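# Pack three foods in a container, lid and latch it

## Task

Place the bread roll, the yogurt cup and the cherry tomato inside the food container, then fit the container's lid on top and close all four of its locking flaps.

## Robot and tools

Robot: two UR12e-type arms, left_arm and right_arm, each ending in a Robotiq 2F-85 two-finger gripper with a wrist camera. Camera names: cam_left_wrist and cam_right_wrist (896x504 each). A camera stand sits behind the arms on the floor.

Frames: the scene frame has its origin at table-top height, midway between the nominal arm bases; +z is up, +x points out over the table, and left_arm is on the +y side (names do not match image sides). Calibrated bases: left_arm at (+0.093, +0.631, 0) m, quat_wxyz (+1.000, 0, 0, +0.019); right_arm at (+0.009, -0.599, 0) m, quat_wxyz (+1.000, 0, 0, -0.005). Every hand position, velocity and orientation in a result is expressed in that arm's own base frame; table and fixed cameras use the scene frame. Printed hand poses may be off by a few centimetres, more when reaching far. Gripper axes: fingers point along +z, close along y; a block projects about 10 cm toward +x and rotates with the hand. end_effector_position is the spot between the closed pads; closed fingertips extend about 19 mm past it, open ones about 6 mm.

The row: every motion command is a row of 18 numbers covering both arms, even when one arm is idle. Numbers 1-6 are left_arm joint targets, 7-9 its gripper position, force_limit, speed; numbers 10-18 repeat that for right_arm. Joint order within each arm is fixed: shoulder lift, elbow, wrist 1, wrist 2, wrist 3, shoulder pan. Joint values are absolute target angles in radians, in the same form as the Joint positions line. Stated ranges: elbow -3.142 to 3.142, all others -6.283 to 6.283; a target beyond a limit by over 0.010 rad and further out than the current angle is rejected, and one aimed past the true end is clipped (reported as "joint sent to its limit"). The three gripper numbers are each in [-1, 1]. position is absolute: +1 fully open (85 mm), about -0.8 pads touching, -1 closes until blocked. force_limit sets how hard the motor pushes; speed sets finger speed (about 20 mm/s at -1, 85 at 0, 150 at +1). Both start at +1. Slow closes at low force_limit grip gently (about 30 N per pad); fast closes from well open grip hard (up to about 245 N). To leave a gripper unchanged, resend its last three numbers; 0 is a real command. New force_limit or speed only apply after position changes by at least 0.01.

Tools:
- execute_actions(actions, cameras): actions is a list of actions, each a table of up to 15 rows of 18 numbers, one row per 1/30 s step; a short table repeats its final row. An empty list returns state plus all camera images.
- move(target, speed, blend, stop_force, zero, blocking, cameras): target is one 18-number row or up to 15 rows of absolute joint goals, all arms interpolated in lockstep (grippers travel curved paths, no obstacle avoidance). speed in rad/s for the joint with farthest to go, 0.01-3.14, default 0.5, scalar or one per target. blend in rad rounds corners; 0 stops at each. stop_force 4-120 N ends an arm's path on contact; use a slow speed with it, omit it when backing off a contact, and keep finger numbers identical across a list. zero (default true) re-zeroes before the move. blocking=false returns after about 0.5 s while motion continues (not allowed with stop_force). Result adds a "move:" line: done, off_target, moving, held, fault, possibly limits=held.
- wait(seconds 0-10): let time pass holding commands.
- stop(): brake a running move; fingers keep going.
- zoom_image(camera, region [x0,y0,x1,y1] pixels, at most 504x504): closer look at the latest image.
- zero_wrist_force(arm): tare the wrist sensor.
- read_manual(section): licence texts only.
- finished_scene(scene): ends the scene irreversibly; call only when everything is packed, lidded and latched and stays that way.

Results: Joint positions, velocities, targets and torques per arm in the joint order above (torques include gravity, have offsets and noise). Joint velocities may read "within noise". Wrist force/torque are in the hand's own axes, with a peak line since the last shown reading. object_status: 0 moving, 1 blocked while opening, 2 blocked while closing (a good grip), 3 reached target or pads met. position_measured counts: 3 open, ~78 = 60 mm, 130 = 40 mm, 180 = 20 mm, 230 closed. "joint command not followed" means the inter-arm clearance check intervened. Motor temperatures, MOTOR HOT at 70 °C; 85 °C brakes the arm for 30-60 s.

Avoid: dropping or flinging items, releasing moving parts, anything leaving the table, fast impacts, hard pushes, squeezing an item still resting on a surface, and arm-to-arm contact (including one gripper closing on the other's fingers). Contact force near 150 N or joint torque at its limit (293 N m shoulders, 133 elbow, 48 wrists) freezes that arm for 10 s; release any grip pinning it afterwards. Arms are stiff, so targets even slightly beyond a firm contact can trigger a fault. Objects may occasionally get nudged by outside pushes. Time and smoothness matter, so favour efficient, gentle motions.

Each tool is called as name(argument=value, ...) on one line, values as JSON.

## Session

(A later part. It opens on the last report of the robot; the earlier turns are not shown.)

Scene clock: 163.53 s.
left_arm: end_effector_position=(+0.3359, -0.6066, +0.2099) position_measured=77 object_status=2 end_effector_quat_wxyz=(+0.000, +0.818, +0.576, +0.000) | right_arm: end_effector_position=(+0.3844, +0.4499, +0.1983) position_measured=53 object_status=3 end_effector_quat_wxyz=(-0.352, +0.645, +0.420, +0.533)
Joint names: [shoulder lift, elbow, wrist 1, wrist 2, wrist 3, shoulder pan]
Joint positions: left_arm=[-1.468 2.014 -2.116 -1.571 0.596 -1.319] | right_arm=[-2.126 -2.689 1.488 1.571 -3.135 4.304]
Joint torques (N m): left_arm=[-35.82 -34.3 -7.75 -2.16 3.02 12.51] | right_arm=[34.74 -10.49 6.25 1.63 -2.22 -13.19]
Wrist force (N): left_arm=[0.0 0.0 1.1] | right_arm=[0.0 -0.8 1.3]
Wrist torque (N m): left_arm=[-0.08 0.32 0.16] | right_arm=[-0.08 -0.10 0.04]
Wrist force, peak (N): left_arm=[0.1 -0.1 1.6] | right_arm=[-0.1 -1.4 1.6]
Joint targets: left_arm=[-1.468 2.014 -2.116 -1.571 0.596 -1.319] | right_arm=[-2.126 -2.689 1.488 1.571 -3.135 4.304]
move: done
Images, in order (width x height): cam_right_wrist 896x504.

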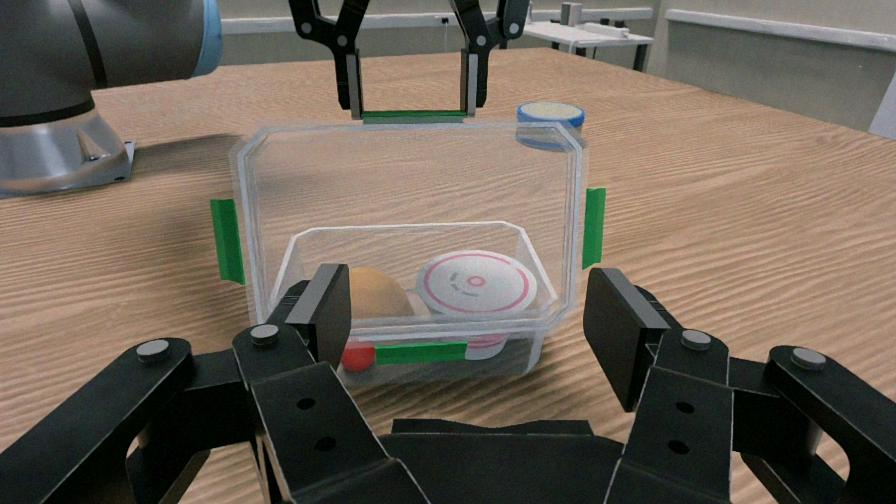

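move(target=[[-1.4969,2.0659,-2.1398,-1.5708,0.6302,-1.2848,-1,-0.85,-0.9,-2.126,-2.689,1.488,1.571,-3.135,4.304,0.6,-1,-1],[-1.5063,2.1138,-2.1783,-1.5708,0.6584,-1.2566,-1,-0.85,-0.9,-2.126,-2.689,1.488,1.571,-3.135,4.304,0.6,-1,-1]], speed=0.06, stop_force=6, blend=[0.02,0], cameras=["all"])

zoom_image(camera="cam_right_wrist", region=[220, 200, 630, 400])

Scene clock: 166.70 s.
left_arm: end_effector_position=(+0.3599, -0.5440, +0.1820) position_measured=77 object_status=2 end_effector_quat_wxyz=(+0.000, +0.818, +0.576, +0.000) | right_arm: end_effector_position=(+0.3844, +0.4499, +0.1983) position_measured=53 object_status=3 end_effector_quat_wxyz=(-0.352, +0.645, +0.420, +0.533)
Joint names: [shoulder lift, elbow, wrist 1, wrist 2, wrist 3, shoulder pan]
Joint positions: left_arm=[-1.506 2.114 -2.178 -1.571 0.658 -1.257] | right_arm=[-2.126 -2.689 1.488 1.571 -3.135 4.304]
Joint torques (N m): left_arm=[-52.38 -34.47 -7.7 -3.19 2.73 14.28] | right_arm=[39.13 -10.93 6.13 1.84 -2.18 -12.7]
Wrist force (N): left_arm=[-0.3 -0.1 0.6] | right_arm=[0.2 -0.6 1.2]
Wrist torque (N m): left_arm=[-0.09 0.33 0.15] | right_arm=[-0.05 -0.11 0.03]
Wrist force, peak (N): left_arm=[-0.2 -0.3 1.5] | right_arm=[0.6 -1.2 1.8]
Joint targets: left_arm=[-1.506 2.114 -2.178 -1.571 0.658 -1.257] | right_arm=[-2.126 -2.689 1.488 1.571 -3.135 4.304]
move: done

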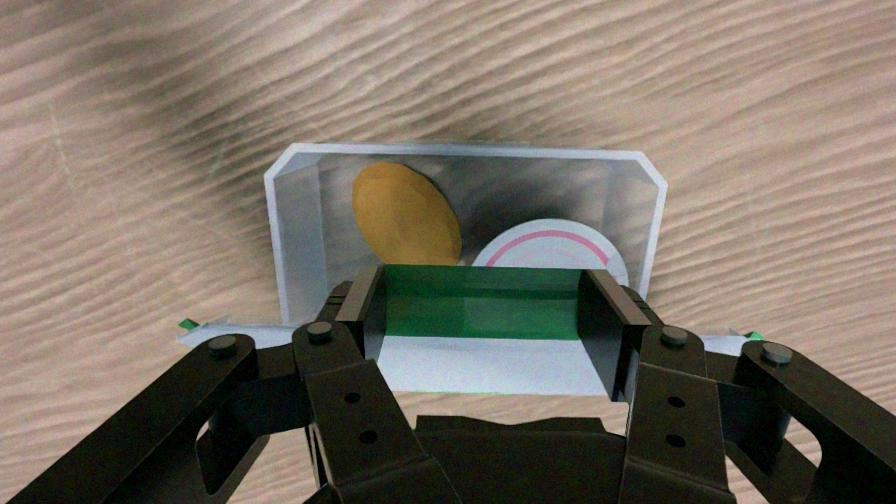

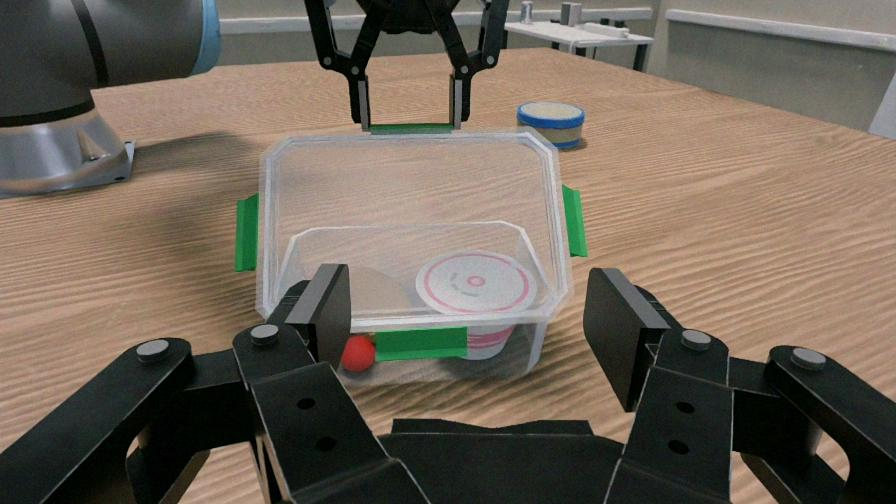

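Scaled by 1.229 from the camera's 896x504 image, which has a finer 1280x720 frame.

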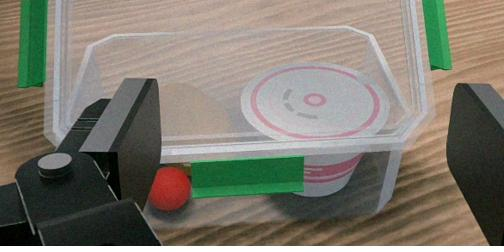

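move(target=[[-1.4980,2.1589,-2.2317,-1.5708,0.6810,-1.2340,-1,-0.85,-0.9,-2.126,-2.689,1.488,1.571,-3.135,4.304,0.6,-1,-1],[-1.4724,2.2011,-2.2995,-1.5708,0.6981,-1.2169,-1,-0.85,-0.9,-2.126,-2.689,1.488,1.571,-3.135,4.304,0.6,-1,-1]], speed=0.06, stop_force=6, blend=[0.02,0], cameras=["all"])

zoom_image(camera="cam_right_wrist", region=[220, 200, 630, 400])

Scene clock: 169.80 s.
left_arm: end_effector_position=(+0.3735, -0.5085, +0.1259) position_measured=77 object_status=2 end_effector_quat_wxyz=(+0.000, +0.818, +0.576, +0.000) | right_arm: end_effector_position=(+0.3844, +0.4499, +0.1983) position_measured=53 object_status=3 end_effector_quat_wxyz=(-0.352, +0.645, +0.420, +0.533)
Joint names: [shoulder lift, elbow, wrist 1, wrist 2, wrist 3, shoulder pan]
Joint positions: left_arm=[-1.472 2.201 -2.299 -1.571 0.698 -1.217] | right_arm=[-2.126 -2.689 1.488 1.571 -3.135 4.304]
Joint torques (N m): left_arm=[-30.45 -30.11 -7.58 -3.25 2.52 14.59] | right_arm=[35.2 -11.56 6.19 1.9 -2.03 -9.84]
Wrist force (N): left_arm=[-0.4 -0.1 0.7] | right_arm=[0.2 -1.1 1.1]
Wrist torque (N m): left_arm=[-0.08 0.35 0.14] | right_arm=[-0.14 -0.13 0.03]
Wrist force, peak (N): left_arm=[0.2 0.0 1.1] | right_arm=[-0.5 -1.1 1.8]
Joint targets: left_arm=[-1.472 2.201 -2.300 -1.571 0.698 -1.217] | right_arm=[-2.126 -2.689 1.488 1.571 -3.135 4.304]
move: done

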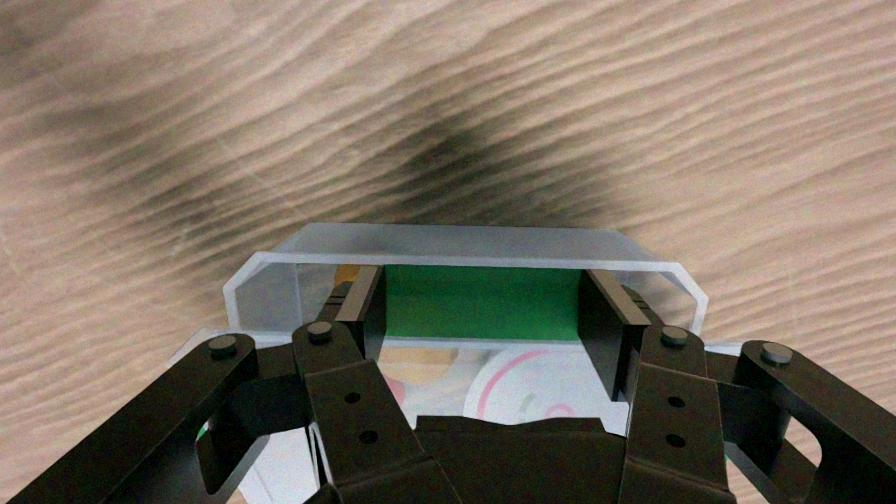

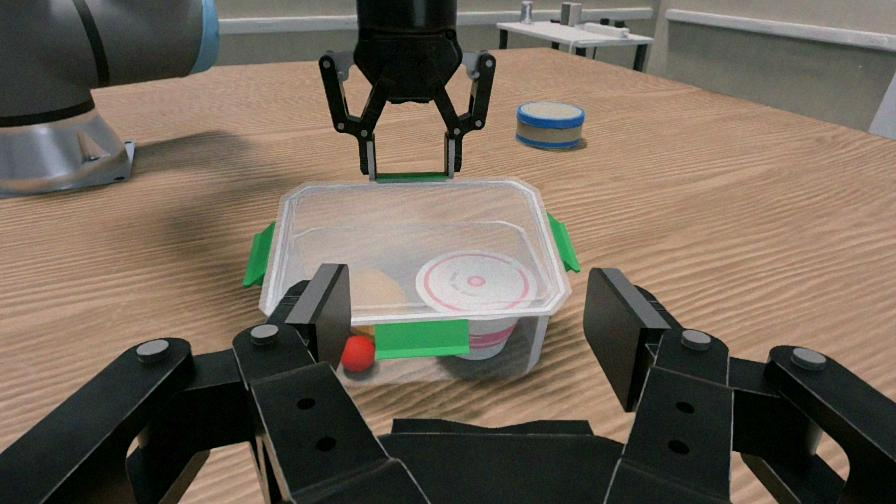

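Scaled by 1.229 from the camera's 896x504 image, which has a finer 1280x720 frame.

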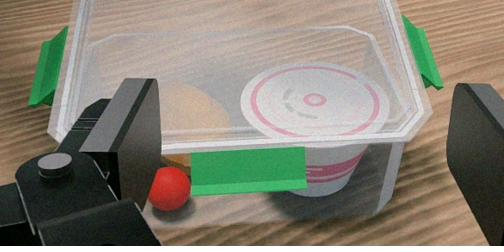

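move(target=[-1.4575,2.2267,-2.3400,-1.5708,0.7114,-1.2036,-1,-0.85,-0.9,-2.126,-2.689,1.488,1.571,-3.135,4.304,0.6,-1,-1], speed=0.04, stop_force=5, cameras=["all"])

zoom_image(camera="cam_right_wrist", region=[220, 160, 630, 400])

Scene clock: 172.13 s.
left_arm: end_effector_position=(+0.3779, -0.4973, +0.1080) position_measured=77 object_status=2 end_effector_quat_wxyz=(+0.000, +0.818, +0.576, +0.000) | right_arm: end_effector_position=(+0.3844, +0.4499, +0.1983) position_measured=53 object_status=3 end_effector_quat_wxyz=(-0.352, +0.645, +0.420, +0.533)
Joint names: [shoulder lift, elbow, wrist 1, wrist 2, wrist 3, shoulder pan]
Joint positions: left_arm=[-1.458 2.227 -2.34 -1.571 0.711 -1.204] | right_arm=[-2.126 -2.689 1.488 1.571 -3.135 4.304]
Joint torques (N m): left_arm=[-30.68 -28.92 -7.46 -3.42 3.17 15.51] | right_arm=[35.44 -10.73 6.31 1.73 -2.09 -11.97]
Wrist force (N): left_arm=[-0.1 -0.2 0.7] | right_arm=[-0.2 -0.5 1.3]
Wrist torque (N m): left_arm=[-0.13 0.30 0.20] | right_arm=[-0.05 -0.05 0.04]
Wrist force, peak (N): left_arm=[0.0 -0.6 1.0] | right_arm=[0.1 -1.3 1.7]
Joint targets: left_arm=[-1.458 2.227 -2.340 -1.571 0.711 -1.204] | right_arm=[-2.126 -2.689 1.488 1.571 -3.135 4.304]
move: done

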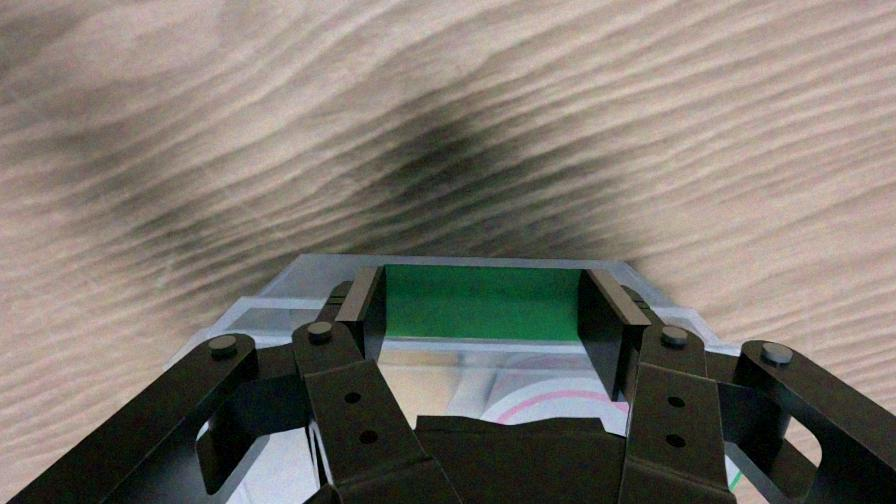

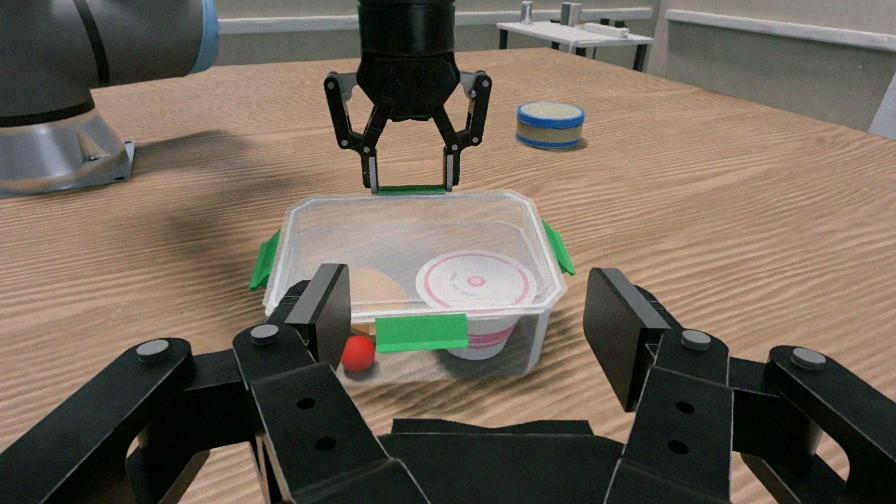

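Scaled by 1.229 from the camera's 896x504 image, which has a finer 1280x720 frame.

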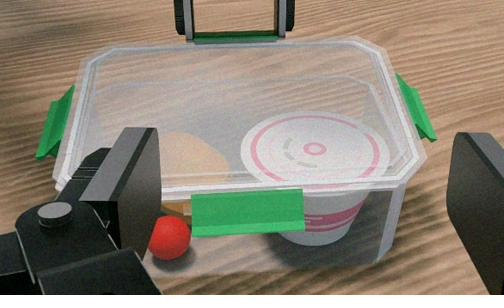

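move(target=[-1.4453,2.2422,-2.3677,-1.5708,0.7190,-1.1960,-1,-0.85,-0.9,-2.126,-2.689,1.488,1.571,-3.135,4.304,0.6,-1,-1], speed=0.03, stop_force=5, cameras=["all"])

zoom_image(camera="cam_right_wrist", region=[220, 160, 630, 400])

zoom_image(camera="cam_left_wrist", region=[140, 240, 560, 400])

Scene clock: 174.10 s.
left_arm: end_effector_position=(+0.3802, -0.4909, +0.0959) position_measured=77 object_status=2 end_effector_quat_wxyz=(+0.000, +0.818, +0.576, +0.000) | right_arm: end_effector_position=(+0.3844, +0.4499, +0.1983) position_measured=53 object_status=3 end_effector_quat_wxyz=(-0.352, +0.645, +0.420, +0.533)
Joint names: [shoulder lift, elbow, wrist 1, wrist 2, wrist 3, shoulder pan]
Joint positions: left_arm=[-1.445 2.242 -2.368 -1.571 0.719 -1.196] | right_arm=[-2.126 -2.689 1.488 1.571 -3.135 4.304]
Joint torques (N m): left_arm=[-31.23 -27.9 -7.42 -3.27 2.86 15.25] | right_arm=[36.58 -11.42 6.31 1.7 -1.91 -13.84]
Wrist force (N): left_arm=[-0.1 0.1 0.7] | right_arm=[-0.3 -1.3 1.3]
Wrist torque (N m): left_arm=[-0.11 0.30 0.20] | right_arm=[-0.17 -0.06 0.04]
Wrist force, peak (N): left_arm=[0.0 -0.1 1.3] | right_arm=[0.2 -1.2 1.6]
Joint targets: left_arm=[-1.445 2.242 -2.368 -1.571 0.719 -1.196] | right_arm=[-2.126 -2.689 1.488 1.571 -3.135 4.304]
move: done

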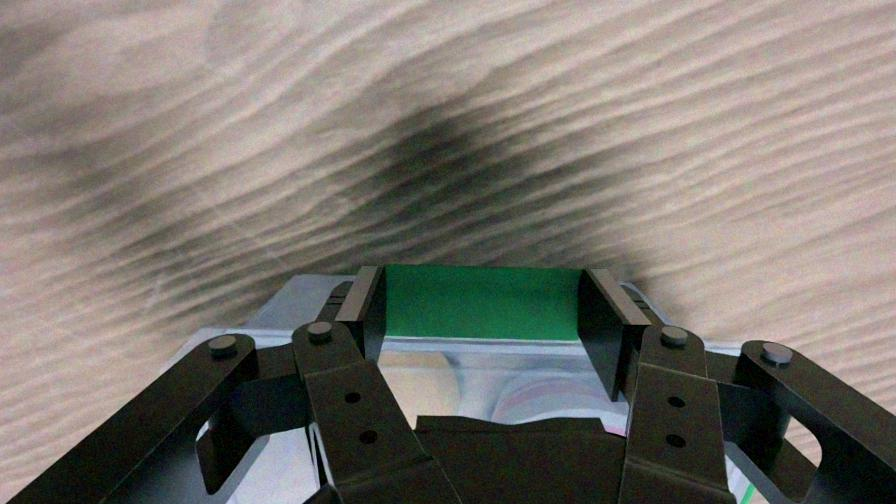

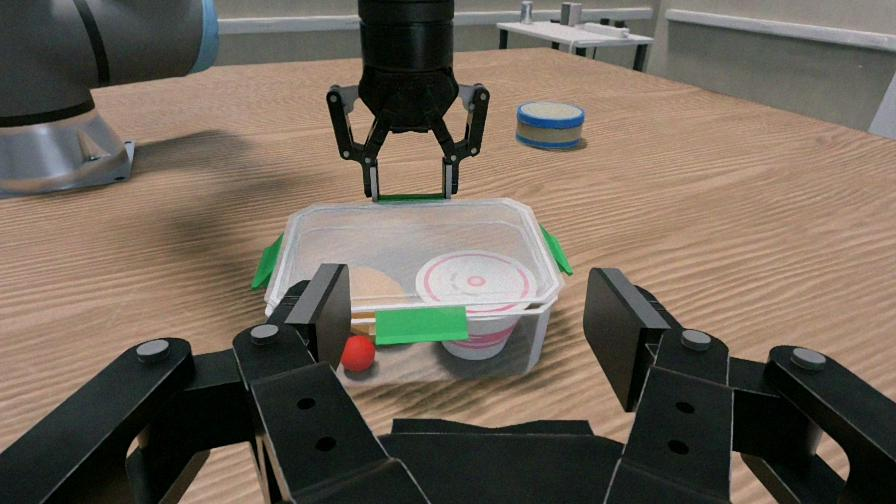

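Scaled by 1.229 from the camera's 896x504 image, which has a finer 1280x720 frame.

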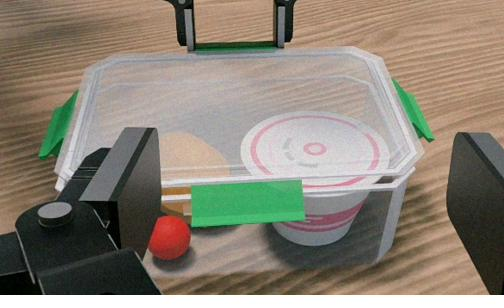

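Scaled by 1.200 from the camera's 896x504 image, which has a finer 1280x720 frame.

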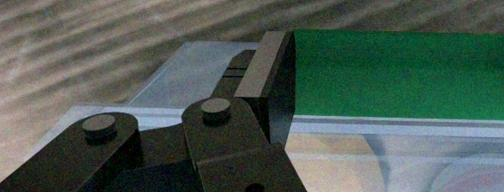

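move(target=[-1.4211,2.2534,-2.4031,-1.5708,0.7190,-1.1960,-1,-0.85,-0.9,-2.126,-2.689,1.488,1.571,-3.135,4.304,0.6,-1,-1], speed=0.03, stop_force=6, cameras=["all"])

zoom_image(camera="cam_right_wrist", region=[220, 160, 630, 400])

zoom_image(camera="cam_left_wrist", region=[140, 240, 560, 400])

zoom_image(camera="cam_left_wrist", region=[540, 240, 890, 504])

Scene clock: 176.33 s.
left_arm: end_effector_position=(+0.3802, -0.4909, +0.0800) position_measured=77 object_status=2 end_effector_quat_wxyz=(+0.000, +0.818, +0.576, +0.000) | right_arm: end_effector_position=(+0.3844, +0.4499, +0.1983) position_measured=53 object_status=3 end_effector_quat_wxyz=(-0.352, +0.645, +0.420, +0.533)
Joint names: [shoulder lift, elbow, wrist 1, wrist 2, wrist 3, shoulder pan]
Joint positions: left_arm=[-1.421 2.253 -2.403 -1.571 0.719 -1.196] | right_arm=[-2.126 -2.689 1.488 1.571 -3.135 4.304]
Joint torques (N m): left_arm=[-29.84 -26.17 -7.23 -3.34 2.6 11.38] | right_arm=[36.72 -10.77 5.72 1.71 -2.28 -12.98]
Wrist force (N): left_arm=[1.9 0.6 -4.4] | right_arm=[0.0 -1.4 1.7]
Wrist torque (N m): left_arm=[0.17 0.26 0.23] | right_arm=[-0.18 -0.08 0.03]
Wrist force, peak (N): left_arm=[2.2 0.8 -4.3] | right_arm=[0.0 -1.4 1.7]
Joint targets: left_arm=[-1.421 2.253 -2.403 -1.571 0.719 -1.196] | right_arm=[-2.126 -2.689 1.488 1.571 -3.135 4.304]
move: done

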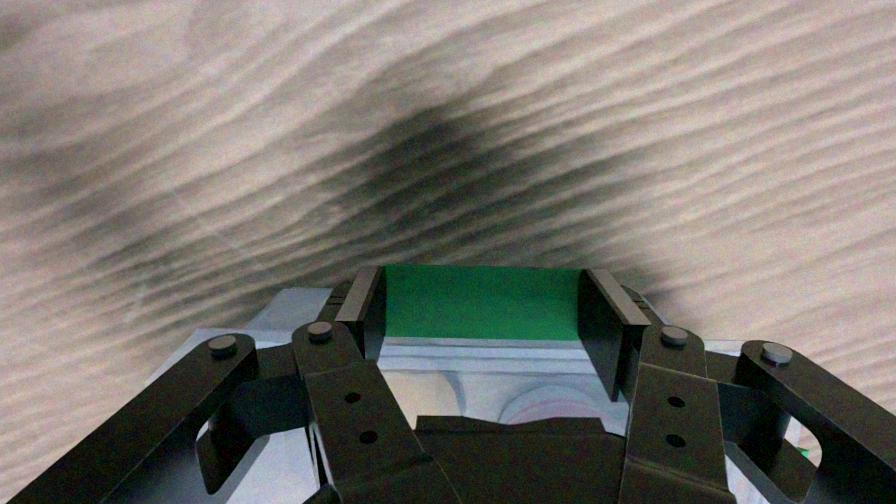

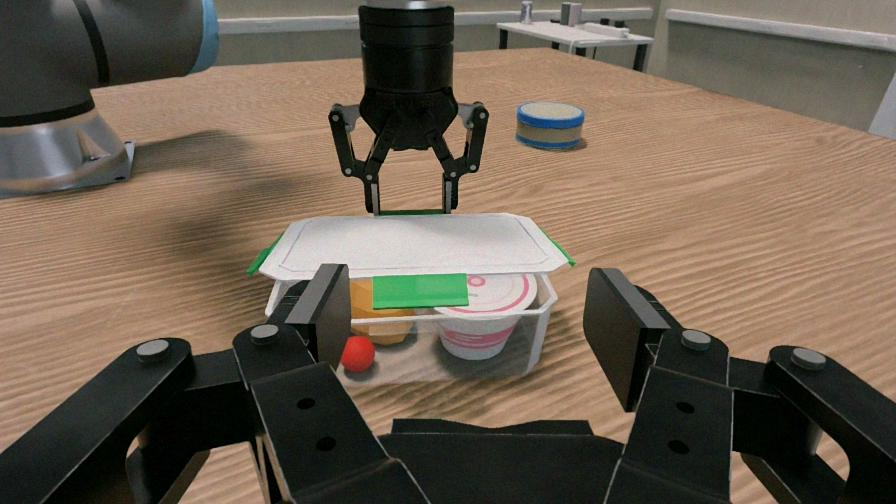

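Scaled by 1.229 from the camera's 896x504 image, which has a finer 1280x720 frame.

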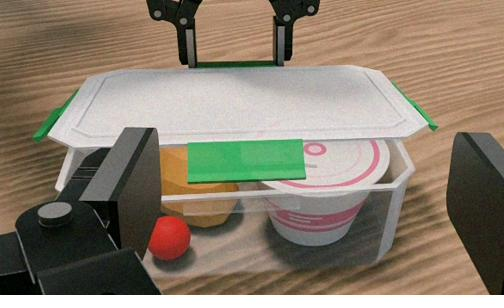

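Scaled by 1.200 from the camera's 896x504 image, which has a finer 1280x720 frame.

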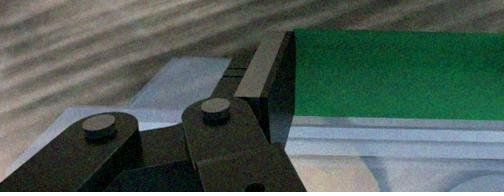

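Scaled by 1.440 from the camera's 896x504 image, which has a finer 1280x720 frame.

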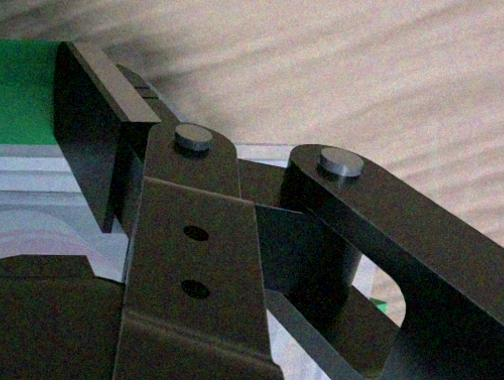

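move(target=[-1.4453,2.2422,-2.3677,-1.5708,0.7190,-1.1960,-1,-0.85,-0.9,-2.126,-2.689,1.488,1.571,-3.135,4.304,0.6,-1,-1], speed=0.03, cameras=["cam_right_wrist"])

zoom_image(camera="cam_right_wrist", region=[420, 180, 600, 360])

zoom_image(camera="cam_right_wrist", region=[240, 180, 420, 360])

Scene clock: 178.10 s.
left_arm: end_effector_position=(+0.3803, -0.4909, +0.0958) position_measured=77 object_status=2 end_effector_quat_wxyz=(+0.000, +0.818, +0.576, +0.000) | right_arm: end_effector_position=(+0.3844, +0.4499, +0.1983) position_measured=53 object_status=3 end_effector_quat_wxyz=(-0.352, +0.645, +0.420, +0.533)
Joint names: [shoulder lift, elbow, wrist 1, wrist 2, wrist 3, shoulder pan]
Joint positions: left_arm=[-1.445 2.242 -2.368 -1.571 0.719 -1.196] | right_arm=[-2.126 -2.689 1.488 1.571 -3.135 4.304]
Joint torques (N m): left_arm=[-50.46 -43.37 0.12 -2.8 2.42 4.17] | right_arm=[37.1 -10.39 5.57 1.33 -2.03 -12.71]
Wrist force (N): left_arm=[-0.1 0.1 0.6] | right_arm=[0.2 -0.8 1.2]
Wrist torque (N m): left_arm=[-0.10 0.29 0.19] | right_arm=[-0.09 -0.13 0.03]
Wrist force, peak (N): left_arm=[2.0 0.8 -4.5] | right_arm=[-0.4 -1.0 1.9]
Joint targets: left_arm=[-1.445 2.242 -2.368 -1.571 0.719 -1.196] | right_arm=[-2.126 -2.689 1.488 1.571 -3.135 4.304]
move: done
Images, in order (width x height): cam_right_wrist 896x504.

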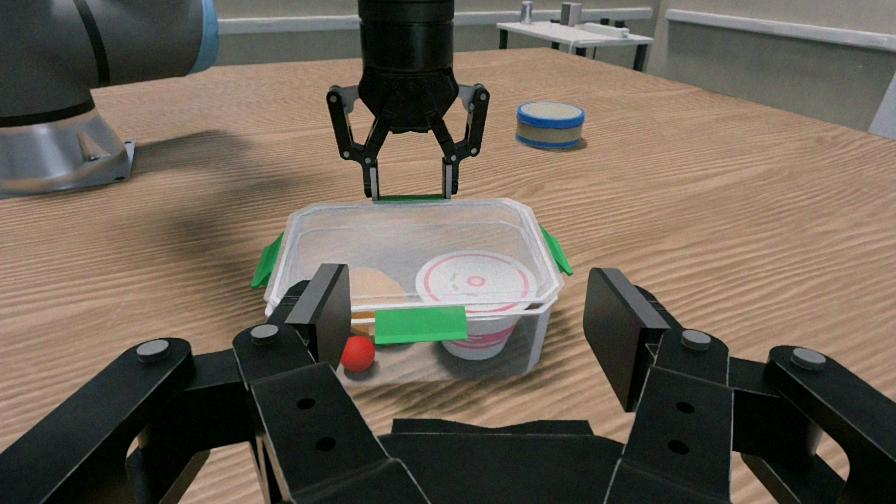

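Scaled by 2.800 from the camera's 896x504 image, which has a finer 1280x720 frame.

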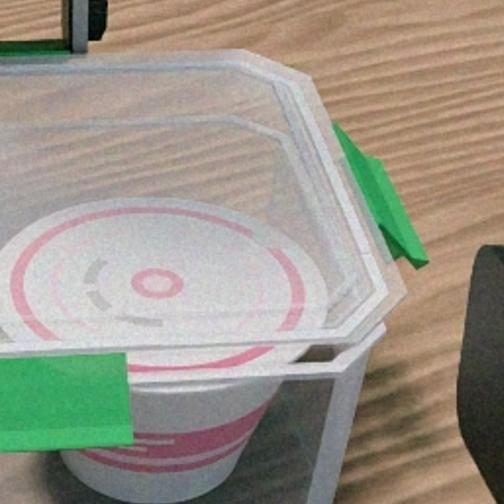

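Scaled by 2.800 from the camera's 896x504 image, which has a finer 1280x720 frame.

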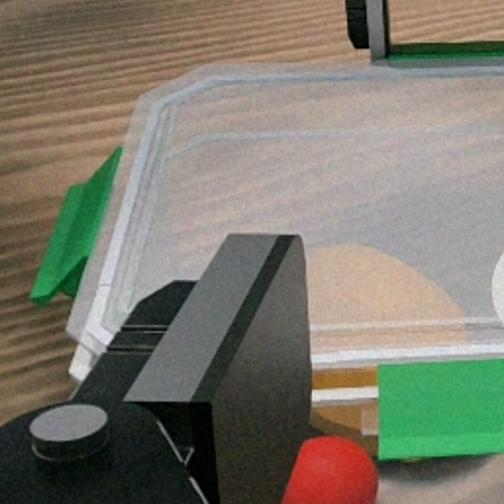

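move(target=[[-1.4575,2.2267,-2.3400,-1.5708,0.7114,-1.2036,-1,-0.85,-0.9,-2.126,-2.689,1.488,1.571,-3.135,4.304,0.6,-1,-1],[-1.4724,2.2011,-2.2995,-1.5708,0.6981,-1.2169,-1,-0.85,-0.9,-2.126,-2.689,1.488,1.571,-3.135,4.304,0.6,-1,-1],[-1.5063,2.1138,-2.1783,-1.5708,0.6584,-1.2566,-1,-0.85,-0.9,-2.126,-2.689,1.488,1.571,-3.135,4.304,0.6,-1,-1],[-1.5197,1.8750,-1.9261,-1.5708,0.5868,-1.3282,-1,-0.85,-0.9,-2.126,-2.689,1.488,1.571,-3.135,4.304,0.6,-1,-1],[-1.9008,2.1963,-1.8663,-1.5708,0.6587,-1.0073,-1,-0.85,-0.9,-2.126,-2.689,1.488,1.571,-3.135,4.304,0.6,-1,-1]], speed=0.2, blend=[0.02,0.02,0.02,0.03,0], cameras=["cam_right_wrist"])

zoom_image(camera="cam_right_wrist", region=[250, 200, 570, 400])

Scene clock: 183.70 s.
left_arm: end_effector_position=(+0.3973, -0.3028, +0.3100) position_measured=230 object_status=3 end_effector_quat_wxyz=(+0.000, +0.740, +0.673, +0.000) | right_arm: end_effector_position=(+0.3844, +0.4499, +0.1983) position_measured=53 object_status=3 end_effector_quat_wxyz=(-0.352, +0.645, +0.420, +0.533)
Joint names: [shoulder lift, elbow, wrist 1, wrist 2, wrist 3, shoulder pan]
Joint positions: left_arm=[-1.901 2.196 -1.866 -1.571 0.659 -1.007] | right_arm=[-2.126 -2.689 1.488 1.571 -3.135 4.304]
Joint torques (N m): left_arm=[-19.27 -39.52 0.45 -0.14 2.88 16.54] | right_arm=[37.9 -11.46 5.77 1.54 -1.55 -12.51]
Wrist force (N): left_arm=[0.0 0.2 0.4] | right_arm=[-0.2 -0.4 1.0]
Wrist torque (N m): left_arm=[-0.05 0.34 0.17] | right_arm=[-0.01 -0.08 0.02]
Wrist force, peak (N): left_arm=[0.7 -0.1 4.3] | right_arm=[-0.2 -1.4 1.6]
Joint targets: left_arm=[-1.901 2.196 -1.866 -1.571 0.659 -1.007] | right_arm=[-2.126 -2.689 1.488 1.571 -3.135 4.304]
move: done; blend cut to 0.0139 rad at target 1
Images, in order (width x height): cam_right_wrist 896x504.

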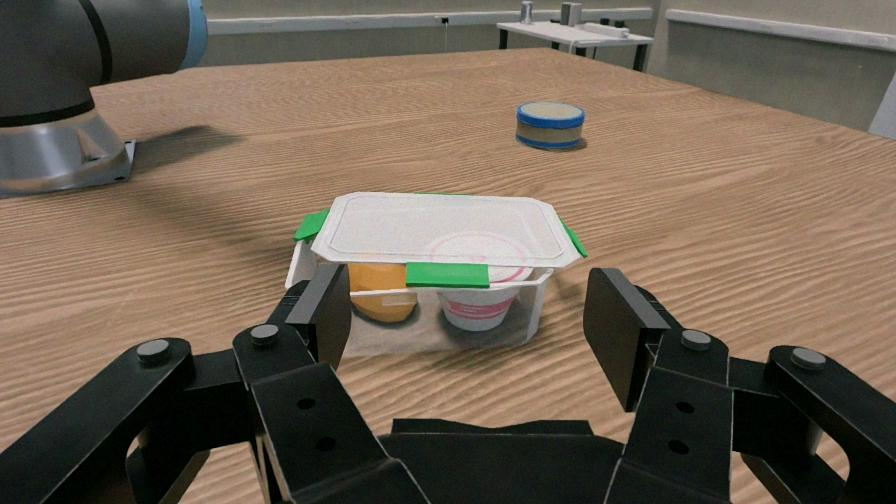

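Scaled by 1.575 from the camera's 896x504 image, which has a finer 1280x720 frame.

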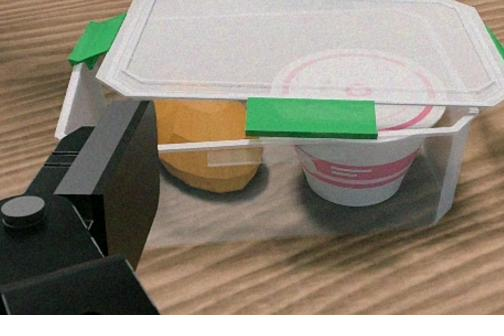

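wait(seconds=0.1, cameras=["all"])

Scene clock: 183.93 s.
left_arm: end_effector_position=(+0.3972, -0.3027, +0.3100) position_measured=230 object_status=3 end_effector_quat_wxyz=(+0.000, +0.740, +0.673, +0.000) | right_arm: end_effector_position=(+0.3844, +0.4499, +0.1983) position_measured=53 object_status=3 end_effector_quat_wxyz=(-0.352, +0.645, +0.420, +0.533)
Joint names: [shoulder lift, elbow, wrist 1, wrist 2, wrist 3, shoulder pan]
Joint positions: left_arm=[-1.901 2.196 -1.866 -1.571 0.659 -1.007] | right_arm=[-2.126 -2.689 1.488 1.571 -3.135 4.304]
Joint torques (N m): left_arm=[-26.38 -38.43 -0.47 0.1 2.59 14.92] | right_arm=[40.16 -11.2 6.09 1.89 -2.19 -15.71]
Wrist force (N): left_arm=[-0.1 0.0 -0.1] | right_arm=[-0.3 -1.2 0.8]
Wrist torque (N m): left_arm=[-0.07 0.34 0.16] | right_arm=[-0.16 -0.03 0.03]
Wrist force, peak (N): left_arm=[-0.1 -0.2 0.5] | right_arm=[0.0 -0.7 1.8]
Joint targets: left_arm=[-1.901 2.196 -1.866 -1.571 0.659 -1.007] | right_arm=[-2.126 -2.689 1.488 1.571 -3.135 4.304]
Tool commands: left_gripper/position=-1.0 left_gripper/force_limit=-0.85 left_gripper/speed=-0.9 right_gripper/position=+0.6 right_gripper/force_limit=-1.0 right_gripper/speed=-1.0
wait: 0.10 s; at rest by 0.03 s

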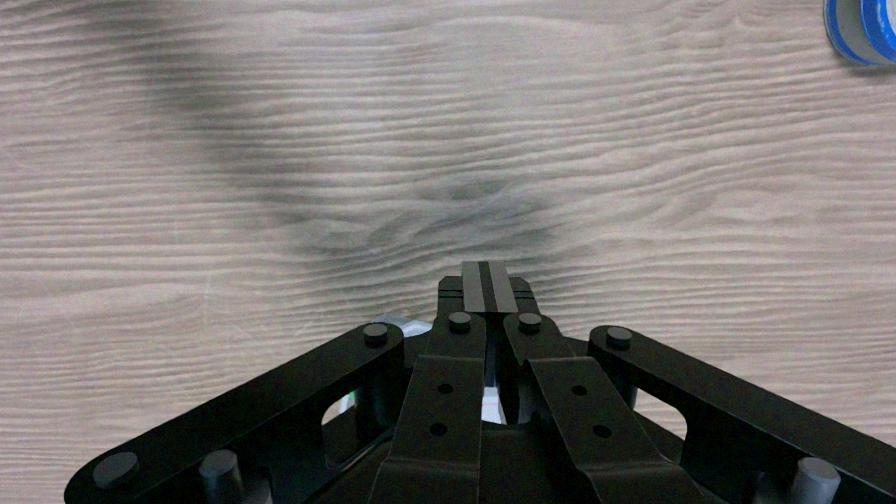

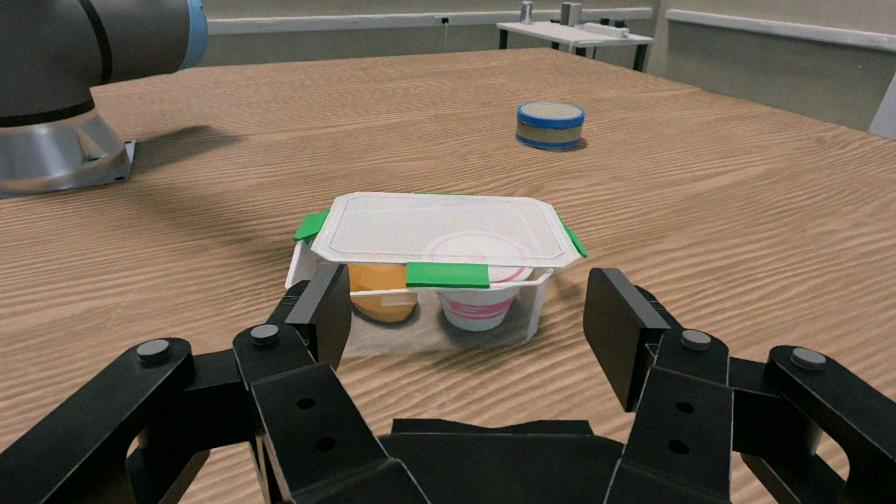

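move(target=[-1.5586,1.8782,-1.8904,-1.5708,0.6117,-1.3033,0.6,-0.85,0,-2.126,-2.689,1.488,1.571,-3.135,4.304,0.6,-1,-1], speed=0.6, cameras=["cam_left_wrist"])

zoom_image(camera="cam_left_wrist", region=[250, 40, 670, 300])

Scene clock: 185.27 s.
left_arm: end_effector_position=(+0.3451, -0.5999, +0.3299) position_measured=53 object_status=0 end_effector_quat_wxyz=(+0.000, +0.818, +0.576, +0.000) | right_arm: end_effector_position=(+0.3844, +0.4499, +0.1983) position_measured=53 object_status=3 end_effector_quat_wxyz=(-0.352, +0.645, +0.420, +0.533)
Joint names: [shoulder lift, elbow, wrist 1, wrist 2, wrist 3, shoulder pan]
Joint positions: left_arm=[-1.559 1.878 -1.89 -1.571 0.612 -1.303] | right_arm=[-2.126 -2.689 1.488 1.571 -3.135 4.304]
Joint torques (N m): left_arm=[-34.06 -51.99 -7.21 0.52 -2.83 -16.36] | right_arm=[36.6 -10.82 6.06 1.48 -1.69 -14.39]
Wrist force (N): left_arm=[0.3 -0.3 0.3] | right_arm=[0.1 -1.3 1.2]
Wrist torque (N m): left_arm=[-0.11 0.28 0.29] | right_arm=[-0.17 -0.13 0.03]
Wrist force, peak (N): left_arm=[-5.6 0.0 0.3] | right_arm=[0.2 -1.7 1.3]
Joint targets: left_arm=[-1.559 1.878 -1.890 -1.571 0.612 -1.303] | right_arm=[-2.126 -2.689 1.488 1.571 -3.135 4.304]
move: done
Images, in order (width x height): cam_left_wrist 896x504.

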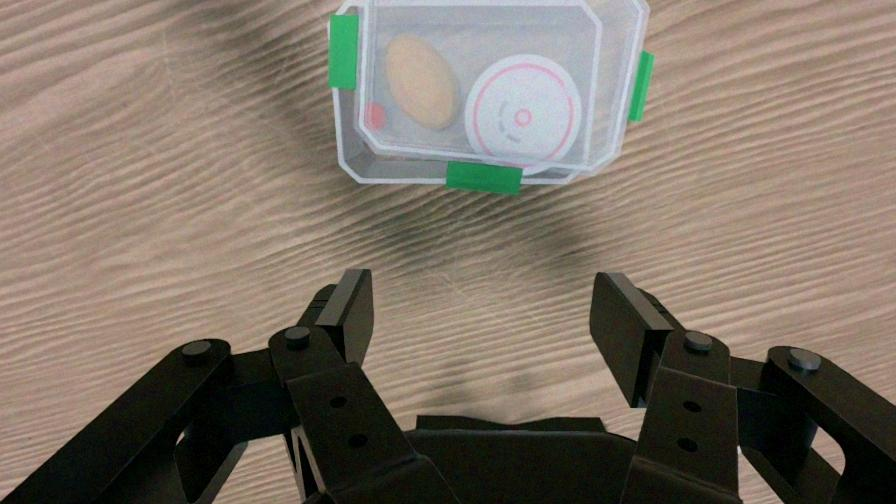

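Scaled by 1.200 from the camera's 896x504 image, which has a finer 1280x720 frame.

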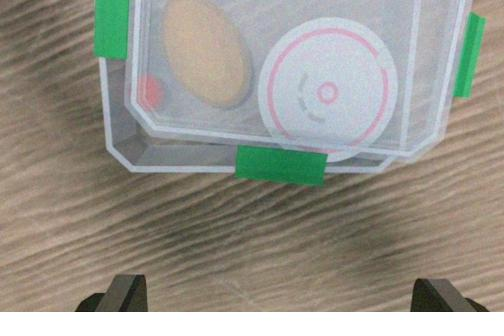

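move(target=[-1.6117,1.9303,-1.8894,-1.5708,0.6573,-1.2577,1,0,0,-2.126,-2.689,1.488,1.571,-3.135,4.304,0.6,-1,-1], speed=0.6, cameras=["cam_left_wrist"])

zoom_image(camera="cam_left_wrist", region=[250, 40, 710, 340])

Scene clock: 186.63 s.
left_arm: end_effector_position=(+0.3620, -0.5531, +0.3299) position_measured=3 object_status=3 end_effector_quat_wxyz=(+0.000, +0.818, +0.576, +0.000) | right_arm: end_effector_position=(+0.3844, +0.4499, +0.1983) position_measured=53 object_status=3 end_effector_quat_wxyz=(-0.352, +0.645, +0.420, +0.533)
Joint names: [shoulder lift, elbow, wrist 1, wrist 2, wrist 3, shoulder pan]
Joint positions: left_arm=[-1.612 1.93 -1.889 -1.571 0.657 -1.258] | right_arm=[-2.126 -2.689 1.488 1.571 -3.135 4.304]
Joint torques (N m): left_arm=[-48.52 -38.03 -0.21 1.39 3.02 18.92] | right_arm=[37.05 -11.07 5.23 2 -1.76 -10.96]
Wrist force (N): left_arm=[0.0 0.0 0.1] | right_arm=[-0.7 -1.1 1.6]
Wrist torque (N m): left_arm=[-0.07 0.33 0.16] | right_arm=[-0.13 0.01 0.03]
Wrist force, peak (N): left_arm=[-1.3 -0.2 0.6] | right_arm=[-1.0 -1.1 1.5]
Joint targets: left_arm=[-1.612 1.930 -1.889 -1.571 0.657 -1.258] | right_arm=[-2.126 -2.689 1.488 1.571 -3.135 4.304]
move: done
Images, in order (width x height): cam_left_wrist 896x504.

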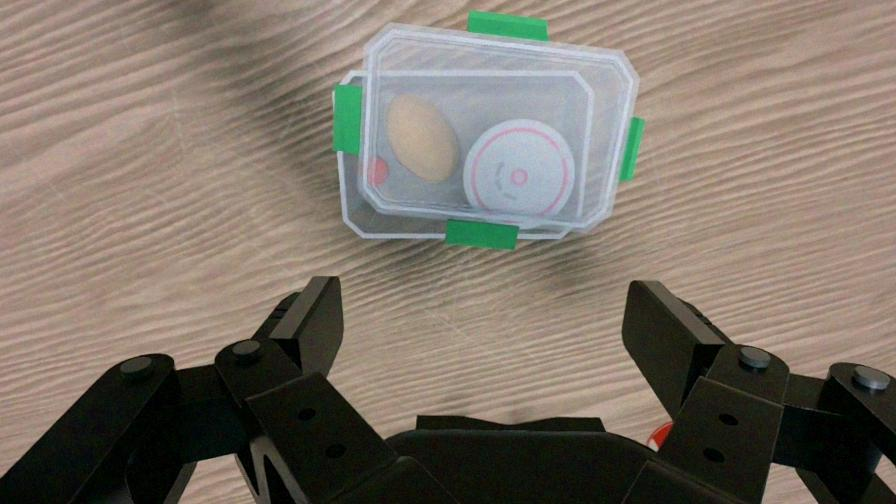

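Scaled by 1.096 from the camera's 896x504 image, which has a finer 1280x720 frame.

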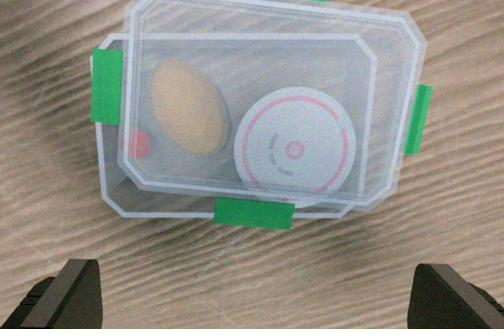

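move(target=[-1.5548,2.1270,-2.1430,-1.5708,0.9062,-1.1085,1,0,0,-2.126,-2.689,1.488,1.571,-3.135,4.304,0.6,-1,-1], speed=0.5, cameras=["all"])

Scene clock: 187.97 s.
left_arm: end_effector_position=(+0.4280, -0.4685, +0.2000) position_measured=3 object_status=3 end_effector_quat_wxyz=(+0.000, +0.845, +0.534, +0.000) | right_arm: end_effector_position=(+0.3844, +0.4499, +0.1983) position_measured=53 object_status=3 end_effector_quat_wxyz=(-0.352, +0.645, +0.420, +0.533)
Joint names: [shoulder lift, elbow, wrist 1, wrist 2, wrist 3, shoulder pan]
Joint positions: left_arm=[-1.555 2.127 -2.143 -1.571 0.906 -1.109] | right_arm=[-2.126 -2.689 1.488 1.571 -3.135 4.304]
Joint torques (N m): left_arm=[-27.91 -32.15 -7.14 2.04 2.65 14.68] | right_arm=[36.99 -10.91 5.8 1.38 -1.6 -16.41]
Wrist force (N): left_arm=[0.3 -0.2 0.4] | right_arm=[-0.2 -1.0 1.3]
Wrist torque (N m): left_arm=[-0.12 0.29 0.16] | right_arm=[-0.12 -0.04 0.04]
Wrist force, peak (N): left_arm=[2.4 0.0 2.6] | right_arm=[0.0 -1.5 1.7]
Joint targets: left_arm=[-1.555 2.127 -2.143 -1.571 0.906 -1.109] | right_arm=[-2.126 -2.689 1.488 1.571 -3.135 4.304]
move: done

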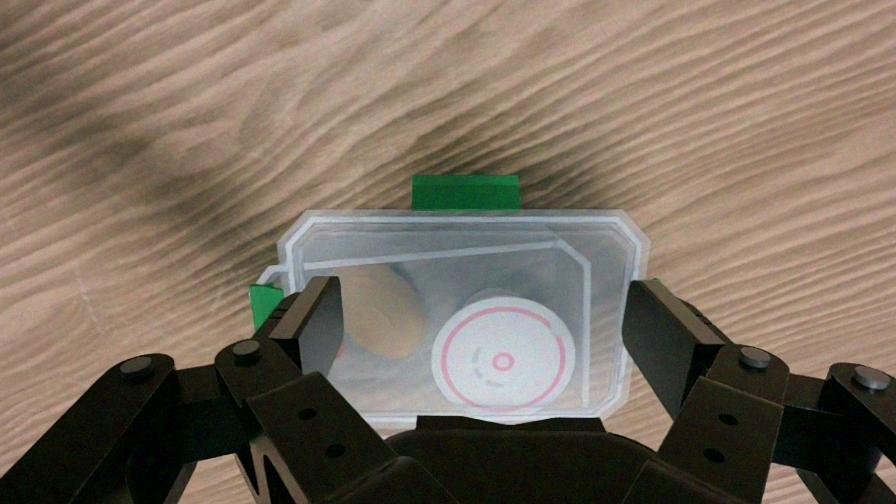

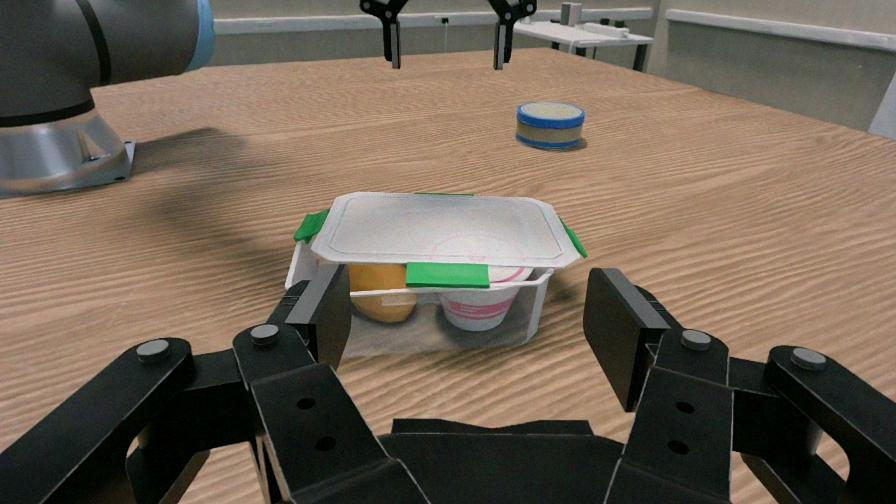

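move(target=[-1.4082,2.2296,-2.3922,-1.5708,0.9127,-1.1020,1,0,0,-2.126,-2.689,1.488,1.571,-3.135,4.304,0.6,-1,-1], speed=0.2, stop_force=6, cameras=["all"])

Scene clock: 190.60 s.
left_arm: end_effector_position=(+0.4302, -0.4641, +0.0830) position_measured=3 object_status=3 end_effector_quat_wxyz=(+0.000, +0.845, +0.534, +0.000) | right_arm: end_effector_position=(+0.3844, +0.4499, +0.1983) position_measured=53 object_status=3 end_effector_quat_wxyz=(-0.352, +0.645, +0.420, +0.533)
Joint names: [shoulder lift, elbow, wrist 1, wrist 2, wrist 3, shoulder pan]
Joint positions: left_arm=[-1.408 2.23 -2.392 -1.571 0.913 -1.102] | right_arm=[-2.126 -2.689 1.488 1.571 -3.135 4.304]
Joint torques (N m): left_arm=[-33.15 -26.88 -7.58 3.12 2.59 17.66] | right_arm=[36.61 -10.23 5.55 1.72 -1.7 -14.59]
Wrist force (N): left_arm=[0.0 0.4 0.2] | right_arm=[-0.1 -1.1 1.2]
Wrist torque (N m): left_arm=[-0.01 0.33 0.17] | right_arm=[-0.13 -0.09 0.04]
Wrist force, peak (N): left_arm=[0.0 0.1 1.3] | right_arm=[-0.1 -1.4 1.8]
Joint targets: left_arm=[-1.408 2.230 -2.392 -1.571 0.913 -1.102] | right_arm=[-2.126 -2.689 1.488 1.571 -3.135 4.304]
move: done

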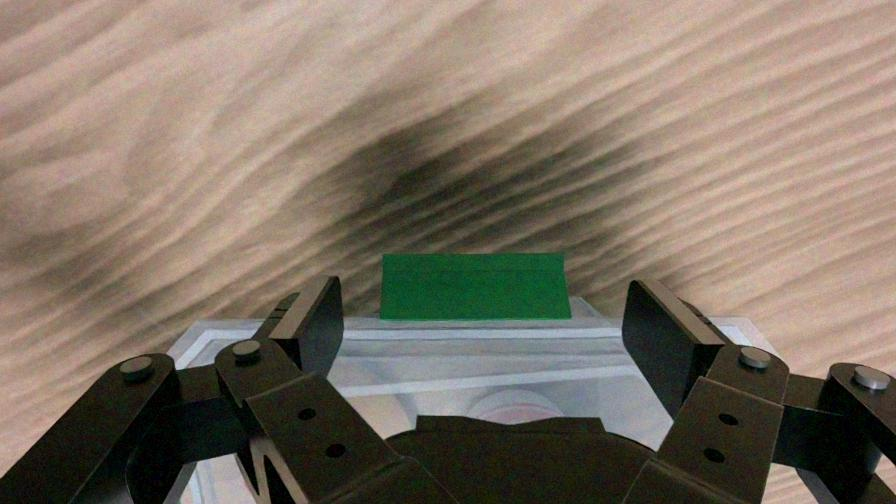

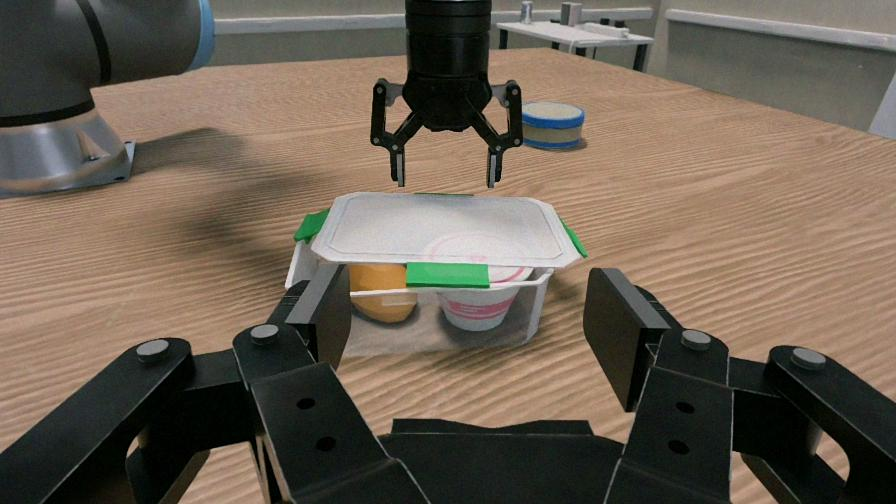

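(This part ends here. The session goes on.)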